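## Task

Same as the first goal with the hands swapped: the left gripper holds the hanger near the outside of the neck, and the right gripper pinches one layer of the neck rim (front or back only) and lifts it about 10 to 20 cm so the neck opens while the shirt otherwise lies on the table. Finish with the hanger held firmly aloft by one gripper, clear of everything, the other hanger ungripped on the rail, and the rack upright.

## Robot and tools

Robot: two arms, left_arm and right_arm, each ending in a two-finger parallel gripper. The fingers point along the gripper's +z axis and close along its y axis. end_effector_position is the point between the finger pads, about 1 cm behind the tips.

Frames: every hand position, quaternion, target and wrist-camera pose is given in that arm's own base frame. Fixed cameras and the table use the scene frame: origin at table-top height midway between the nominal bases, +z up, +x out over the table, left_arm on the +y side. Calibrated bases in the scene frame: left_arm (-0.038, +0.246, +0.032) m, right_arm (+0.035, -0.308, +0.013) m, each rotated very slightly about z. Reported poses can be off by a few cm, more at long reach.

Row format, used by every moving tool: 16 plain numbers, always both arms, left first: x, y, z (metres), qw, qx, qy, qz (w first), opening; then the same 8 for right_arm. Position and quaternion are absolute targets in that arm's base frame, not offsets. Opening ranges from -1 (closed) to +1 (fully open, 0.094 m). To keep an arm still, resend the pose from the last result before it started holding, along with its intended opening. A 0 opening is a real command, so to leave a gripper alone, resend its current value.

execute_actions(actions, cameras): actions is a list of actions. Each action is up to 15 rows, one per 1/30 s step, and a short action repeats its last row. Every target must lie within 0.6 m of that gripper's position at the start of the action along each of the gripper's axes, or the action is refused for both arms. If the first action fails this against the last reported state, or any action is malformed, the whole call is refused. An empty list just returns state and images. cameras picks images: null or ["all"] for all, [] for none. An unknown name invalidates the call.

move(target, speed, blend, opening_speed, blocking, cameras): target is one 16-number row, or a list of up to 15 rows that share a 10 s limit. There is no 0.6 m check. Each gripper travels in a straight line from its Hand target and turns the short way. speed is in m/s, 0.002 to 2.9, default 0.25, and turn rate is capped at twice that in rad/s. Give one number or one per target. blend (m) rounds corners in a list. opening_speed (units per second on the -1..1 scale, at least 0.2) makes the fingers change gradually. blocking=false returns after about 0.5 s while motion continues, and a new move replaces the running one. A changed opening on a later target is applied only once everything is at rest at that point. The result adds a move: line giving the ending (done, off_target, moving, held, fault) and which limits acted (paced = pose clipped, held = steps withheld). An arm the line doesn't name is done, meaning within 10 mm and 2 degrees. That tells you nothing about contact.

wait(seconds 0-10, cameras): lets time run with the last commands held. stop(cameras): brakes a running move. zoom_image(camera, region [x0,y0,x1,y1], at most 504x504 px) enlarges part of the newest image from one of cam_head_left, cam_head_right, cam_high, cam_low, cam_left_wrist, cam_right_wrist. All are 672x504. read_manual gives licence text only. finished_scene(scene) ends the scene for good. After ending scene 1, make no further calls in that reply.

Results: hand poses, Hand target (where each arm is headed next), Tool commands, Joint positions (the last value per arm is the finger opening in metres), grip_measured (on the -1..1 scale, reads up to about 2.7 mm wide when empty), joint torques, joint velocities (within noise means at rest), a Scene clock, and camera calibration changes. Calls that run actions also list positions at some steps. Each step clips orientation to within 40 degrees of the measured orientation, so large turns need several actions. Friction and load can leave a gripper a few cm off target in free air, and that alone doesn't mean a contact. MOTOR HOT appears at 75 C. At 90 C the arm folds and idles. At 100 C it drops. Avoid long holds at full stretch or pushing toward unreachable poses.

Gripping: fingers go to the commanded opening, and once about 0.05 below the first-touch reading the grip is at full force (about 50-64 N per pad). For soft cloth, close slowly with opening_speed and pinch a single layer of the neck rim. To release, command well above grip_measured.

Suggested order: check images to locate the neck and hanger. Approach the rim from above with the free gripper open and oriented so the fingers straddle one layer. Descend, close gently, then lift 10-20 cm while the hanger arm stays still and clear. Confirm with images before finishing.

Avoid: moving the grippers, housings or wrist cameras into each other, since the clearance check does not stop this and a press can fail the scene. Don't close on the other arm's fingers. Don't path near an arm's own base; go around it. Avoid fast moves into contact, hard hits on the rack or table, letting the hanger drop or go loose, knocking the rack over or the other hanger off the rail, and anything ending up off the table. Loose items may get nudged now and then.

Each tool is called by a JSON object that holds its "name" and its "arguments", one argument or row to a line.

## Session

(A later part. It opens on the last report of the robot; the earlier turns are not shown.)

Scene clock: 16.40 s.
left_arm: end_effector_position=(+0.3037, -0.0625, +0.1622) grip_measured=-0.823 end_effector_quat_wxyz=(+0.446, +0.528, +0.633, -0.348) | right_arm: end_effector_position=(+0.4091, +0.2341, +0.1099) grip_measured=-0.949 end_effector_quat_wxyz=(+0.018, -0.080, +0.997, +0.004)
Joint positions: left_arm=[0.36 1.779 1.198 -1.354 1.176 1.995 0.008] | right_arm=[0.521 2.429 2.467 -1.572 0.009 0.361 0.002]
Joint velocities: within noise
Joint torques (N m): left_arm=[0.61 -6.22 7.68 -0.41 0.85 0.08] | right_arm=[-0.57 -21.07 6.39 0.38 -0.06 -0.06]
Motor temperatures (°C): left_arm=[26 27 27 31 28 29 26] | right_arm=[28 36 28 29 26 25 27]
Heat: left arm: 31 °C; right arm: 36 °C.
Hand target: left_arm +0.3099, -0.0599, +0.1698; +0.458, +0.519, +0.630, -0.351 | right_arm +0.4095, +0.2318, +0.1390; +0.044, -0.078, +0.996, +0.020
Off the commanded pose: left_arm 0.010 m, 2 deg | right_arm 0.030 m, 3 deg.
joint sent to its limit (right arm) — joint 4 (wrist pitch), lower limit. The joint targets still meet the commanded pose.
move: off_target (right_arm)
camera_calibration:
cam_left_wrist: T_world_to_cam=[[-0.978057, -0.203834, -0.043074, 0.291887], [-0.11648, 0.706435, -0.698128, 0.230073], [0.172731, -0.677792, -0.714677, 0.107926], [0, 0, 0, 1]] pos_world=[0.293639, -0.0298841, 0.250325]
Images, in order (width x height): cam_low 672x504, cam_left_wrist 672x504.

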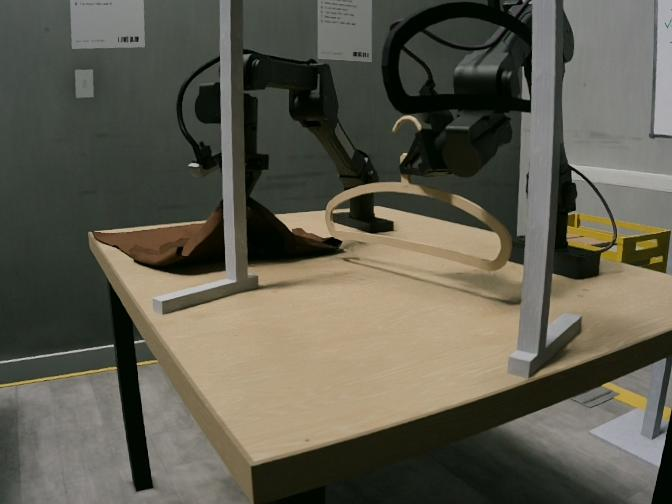

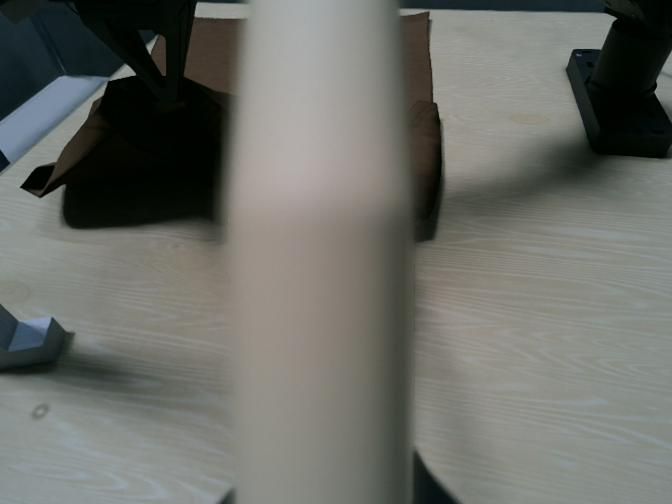

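{"name": "wait", "arguments": {
  "seconds": 0,
  "cameras": ["cam_high","cam_head_left"]
}}

{"name": "zoom_image", "arguments": {
  "camera": "cam_high",
  "region": [290, 0, 490, 250]
}}

Scene clock: 16.80 s.
left_arm: end_effector_position=(+0.3037, -0.0625, +0.1622) grip_measured=-0.823 end_effector_quat_wxyz=(+0.446, +0.528, +0.633, -0.348) | right_arm: end_effector_position=(+0.4091, +0.2341, +0.1099) grip_measured=-0.949 end_effector_quat_wxyz=(+0.018, -0.080, +0.997, +0.004)
Joint positions: left_arm=[0.36 1.779 1.198 -1.355 1.176 1.996 0.008] | right_arm=[0.521 2.429 2.467 -1.572 0.009 0.361 0.002]
Joint velocities: within noise
Joint torques (N m): left_arm=[0.58 -6.39 7.76 -0.42 0.86 0.07] | right_arm=[-0.55 -21.07 6.38 0.38 -0.06 -0.06]
Motor temperatures (°C): left_arm=[26 27 27 31 28 29 26] | right_arm=[28 36 28 29 26 25 27]
Heat: left arm: 31 °C; right arm: 36 °C.
Hand target: left_arm +0.3099, -0.0599, +0.1698; +0.458, +0.519, +0.630, -0.351 | right_arm +0.4095, +0.2318, +0.1390; +0.044, -0.078, +0.996, +0.020
Tool commands: left_gripper/opening=-1.0 right_gripper/opening=-1.0
Off the commanded pose: left_arm 0.010 m, 2 deg | right_arm 0.030 m, 3 deg.
Images, in order (width x height): cam_head_left 672x504, cam_high 672x504.

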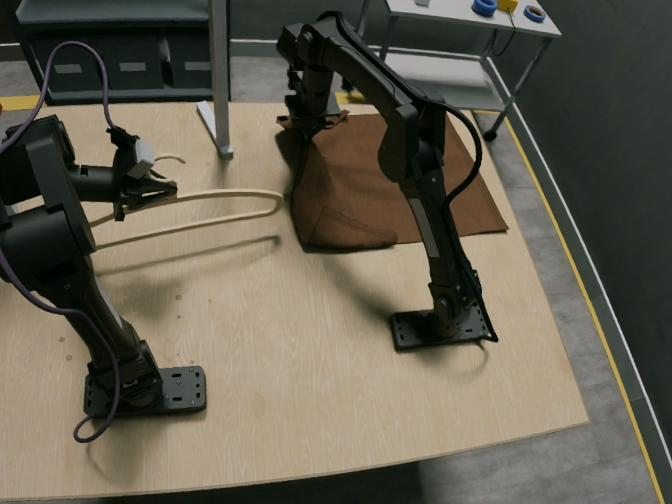

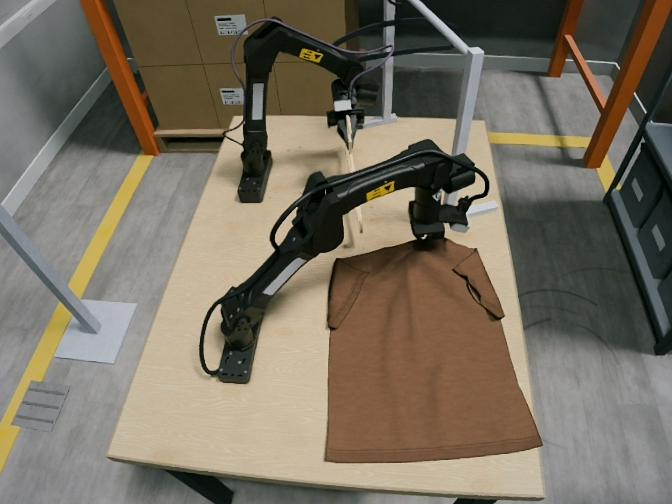

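Scaled by 2.016 from the camera's 672x504 image, which has a finer 960x720 frame.

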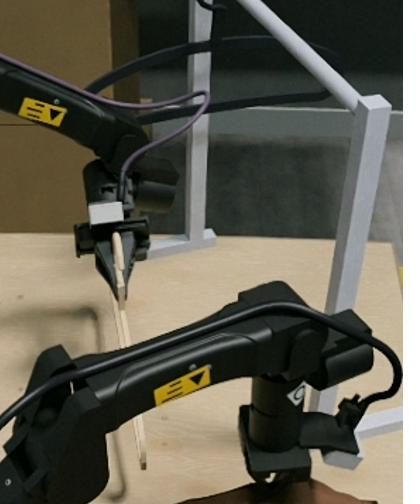

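{"name": "move", "arguments": {
  "target": [0.305, -0.055, 0.175, 0.500, 0.433, 0.692, -0.289, -1, 0.410, 0.232, 0.139, 0.044, -0.078, 0.996, 0.020, -1],
  "speed": 0.15,
  "cameras": ["cam_head_left","cam_low","cam_right_wrist","cam_high"]
}}

Scene clock: 19.00 s.
left_arm: end_effector_position=(+0.3059, -0.0534, +0.1621) grip_measured=-0.823 end_effector_quat_wxyz=(+0.481, +0.432, +0.705, -0.293) | right_arm: end_effector_position=(+0.4091, +0.2341, +0.1135) grip_measured=-0.949 end_effector_quat_wxyz=(+0.022, -0.080, +0.997, +0.006)
Joint positions: left_arm=[0.392 1.483 0.901 -0.784 1.188 1.354 0.008] | right_arm=[0.521 2.421 2.467 -1.572 0.009 0.361 0.002]
Joint velocities: within noise
Joint torques (N m): left_arm=[0.16 -8.16 5.79 0.67 0.91 -0.1] | right_arm=[-0.53 -20.3 6.15 0.43 -0.04 -0.05]
Motor temperatures (°C): left_arm=[26 27 27 31 28 29 26] | right_arm=[28 37 28 29 26 25 27]
Heat: left arm: 31 °C; right arm: 37 °C.
Hand target: left_arm +0.3048, -0.0551, +0.1747; +0.499, +0.434, +0.692, -0.290 | right_arm +0.4097, +0.2320, +0.1385; +0.044, -0.078, +0.996, +0.020
Off the commanded pose: left_arm 0.013 m, 3 deg | right_arm 0.026 m, 3 deg.
move: off_target (left_arm, right_arm)
camera_calibration:
cam_right_wrist: T_world_to_cam=[[0.15849, -0.987259, -0.0141986, 0.169993], [-0.904512, -0.150942, 0.398842, 0.395518], [-0.395903, -0.0503694, -0.91691, 0.359845], [0, 0, 0, 1]] pos_world=[0.473273, 0.245653, 0.17461]
Images, in order (width x height): cam_head_left 672x504, cam_high 672x504, cam_low 672x504, cam_right_wrist 672x504.

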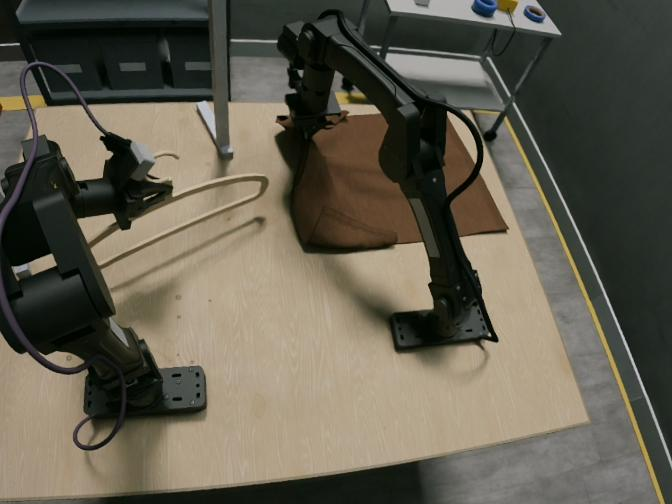

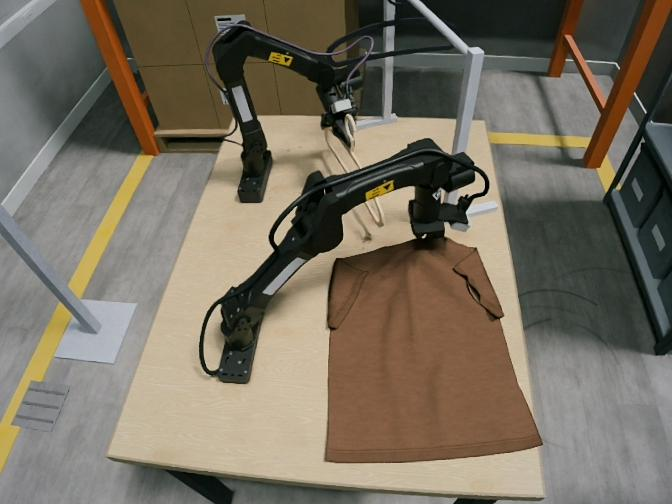

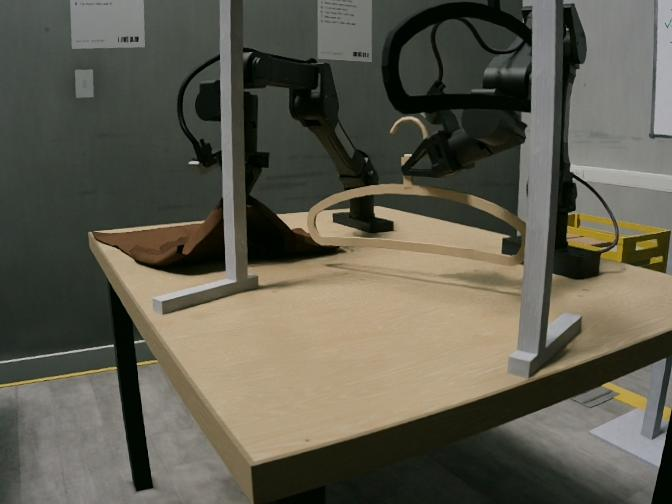

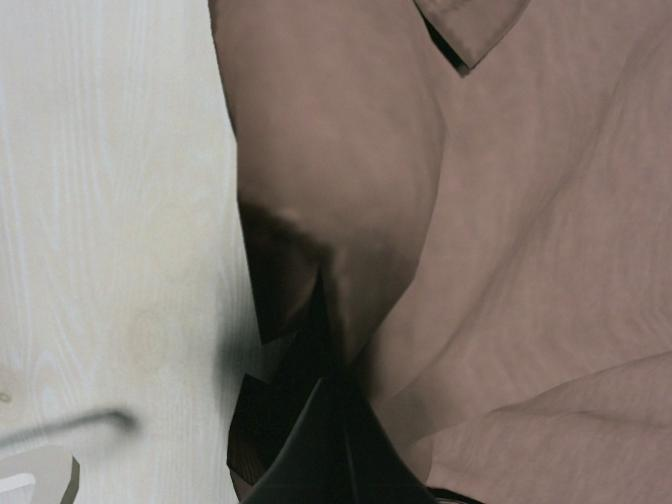

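{"name": "finished_scene", "arguments": {
  "scene": 3
}}

The scene is finished: the task was done.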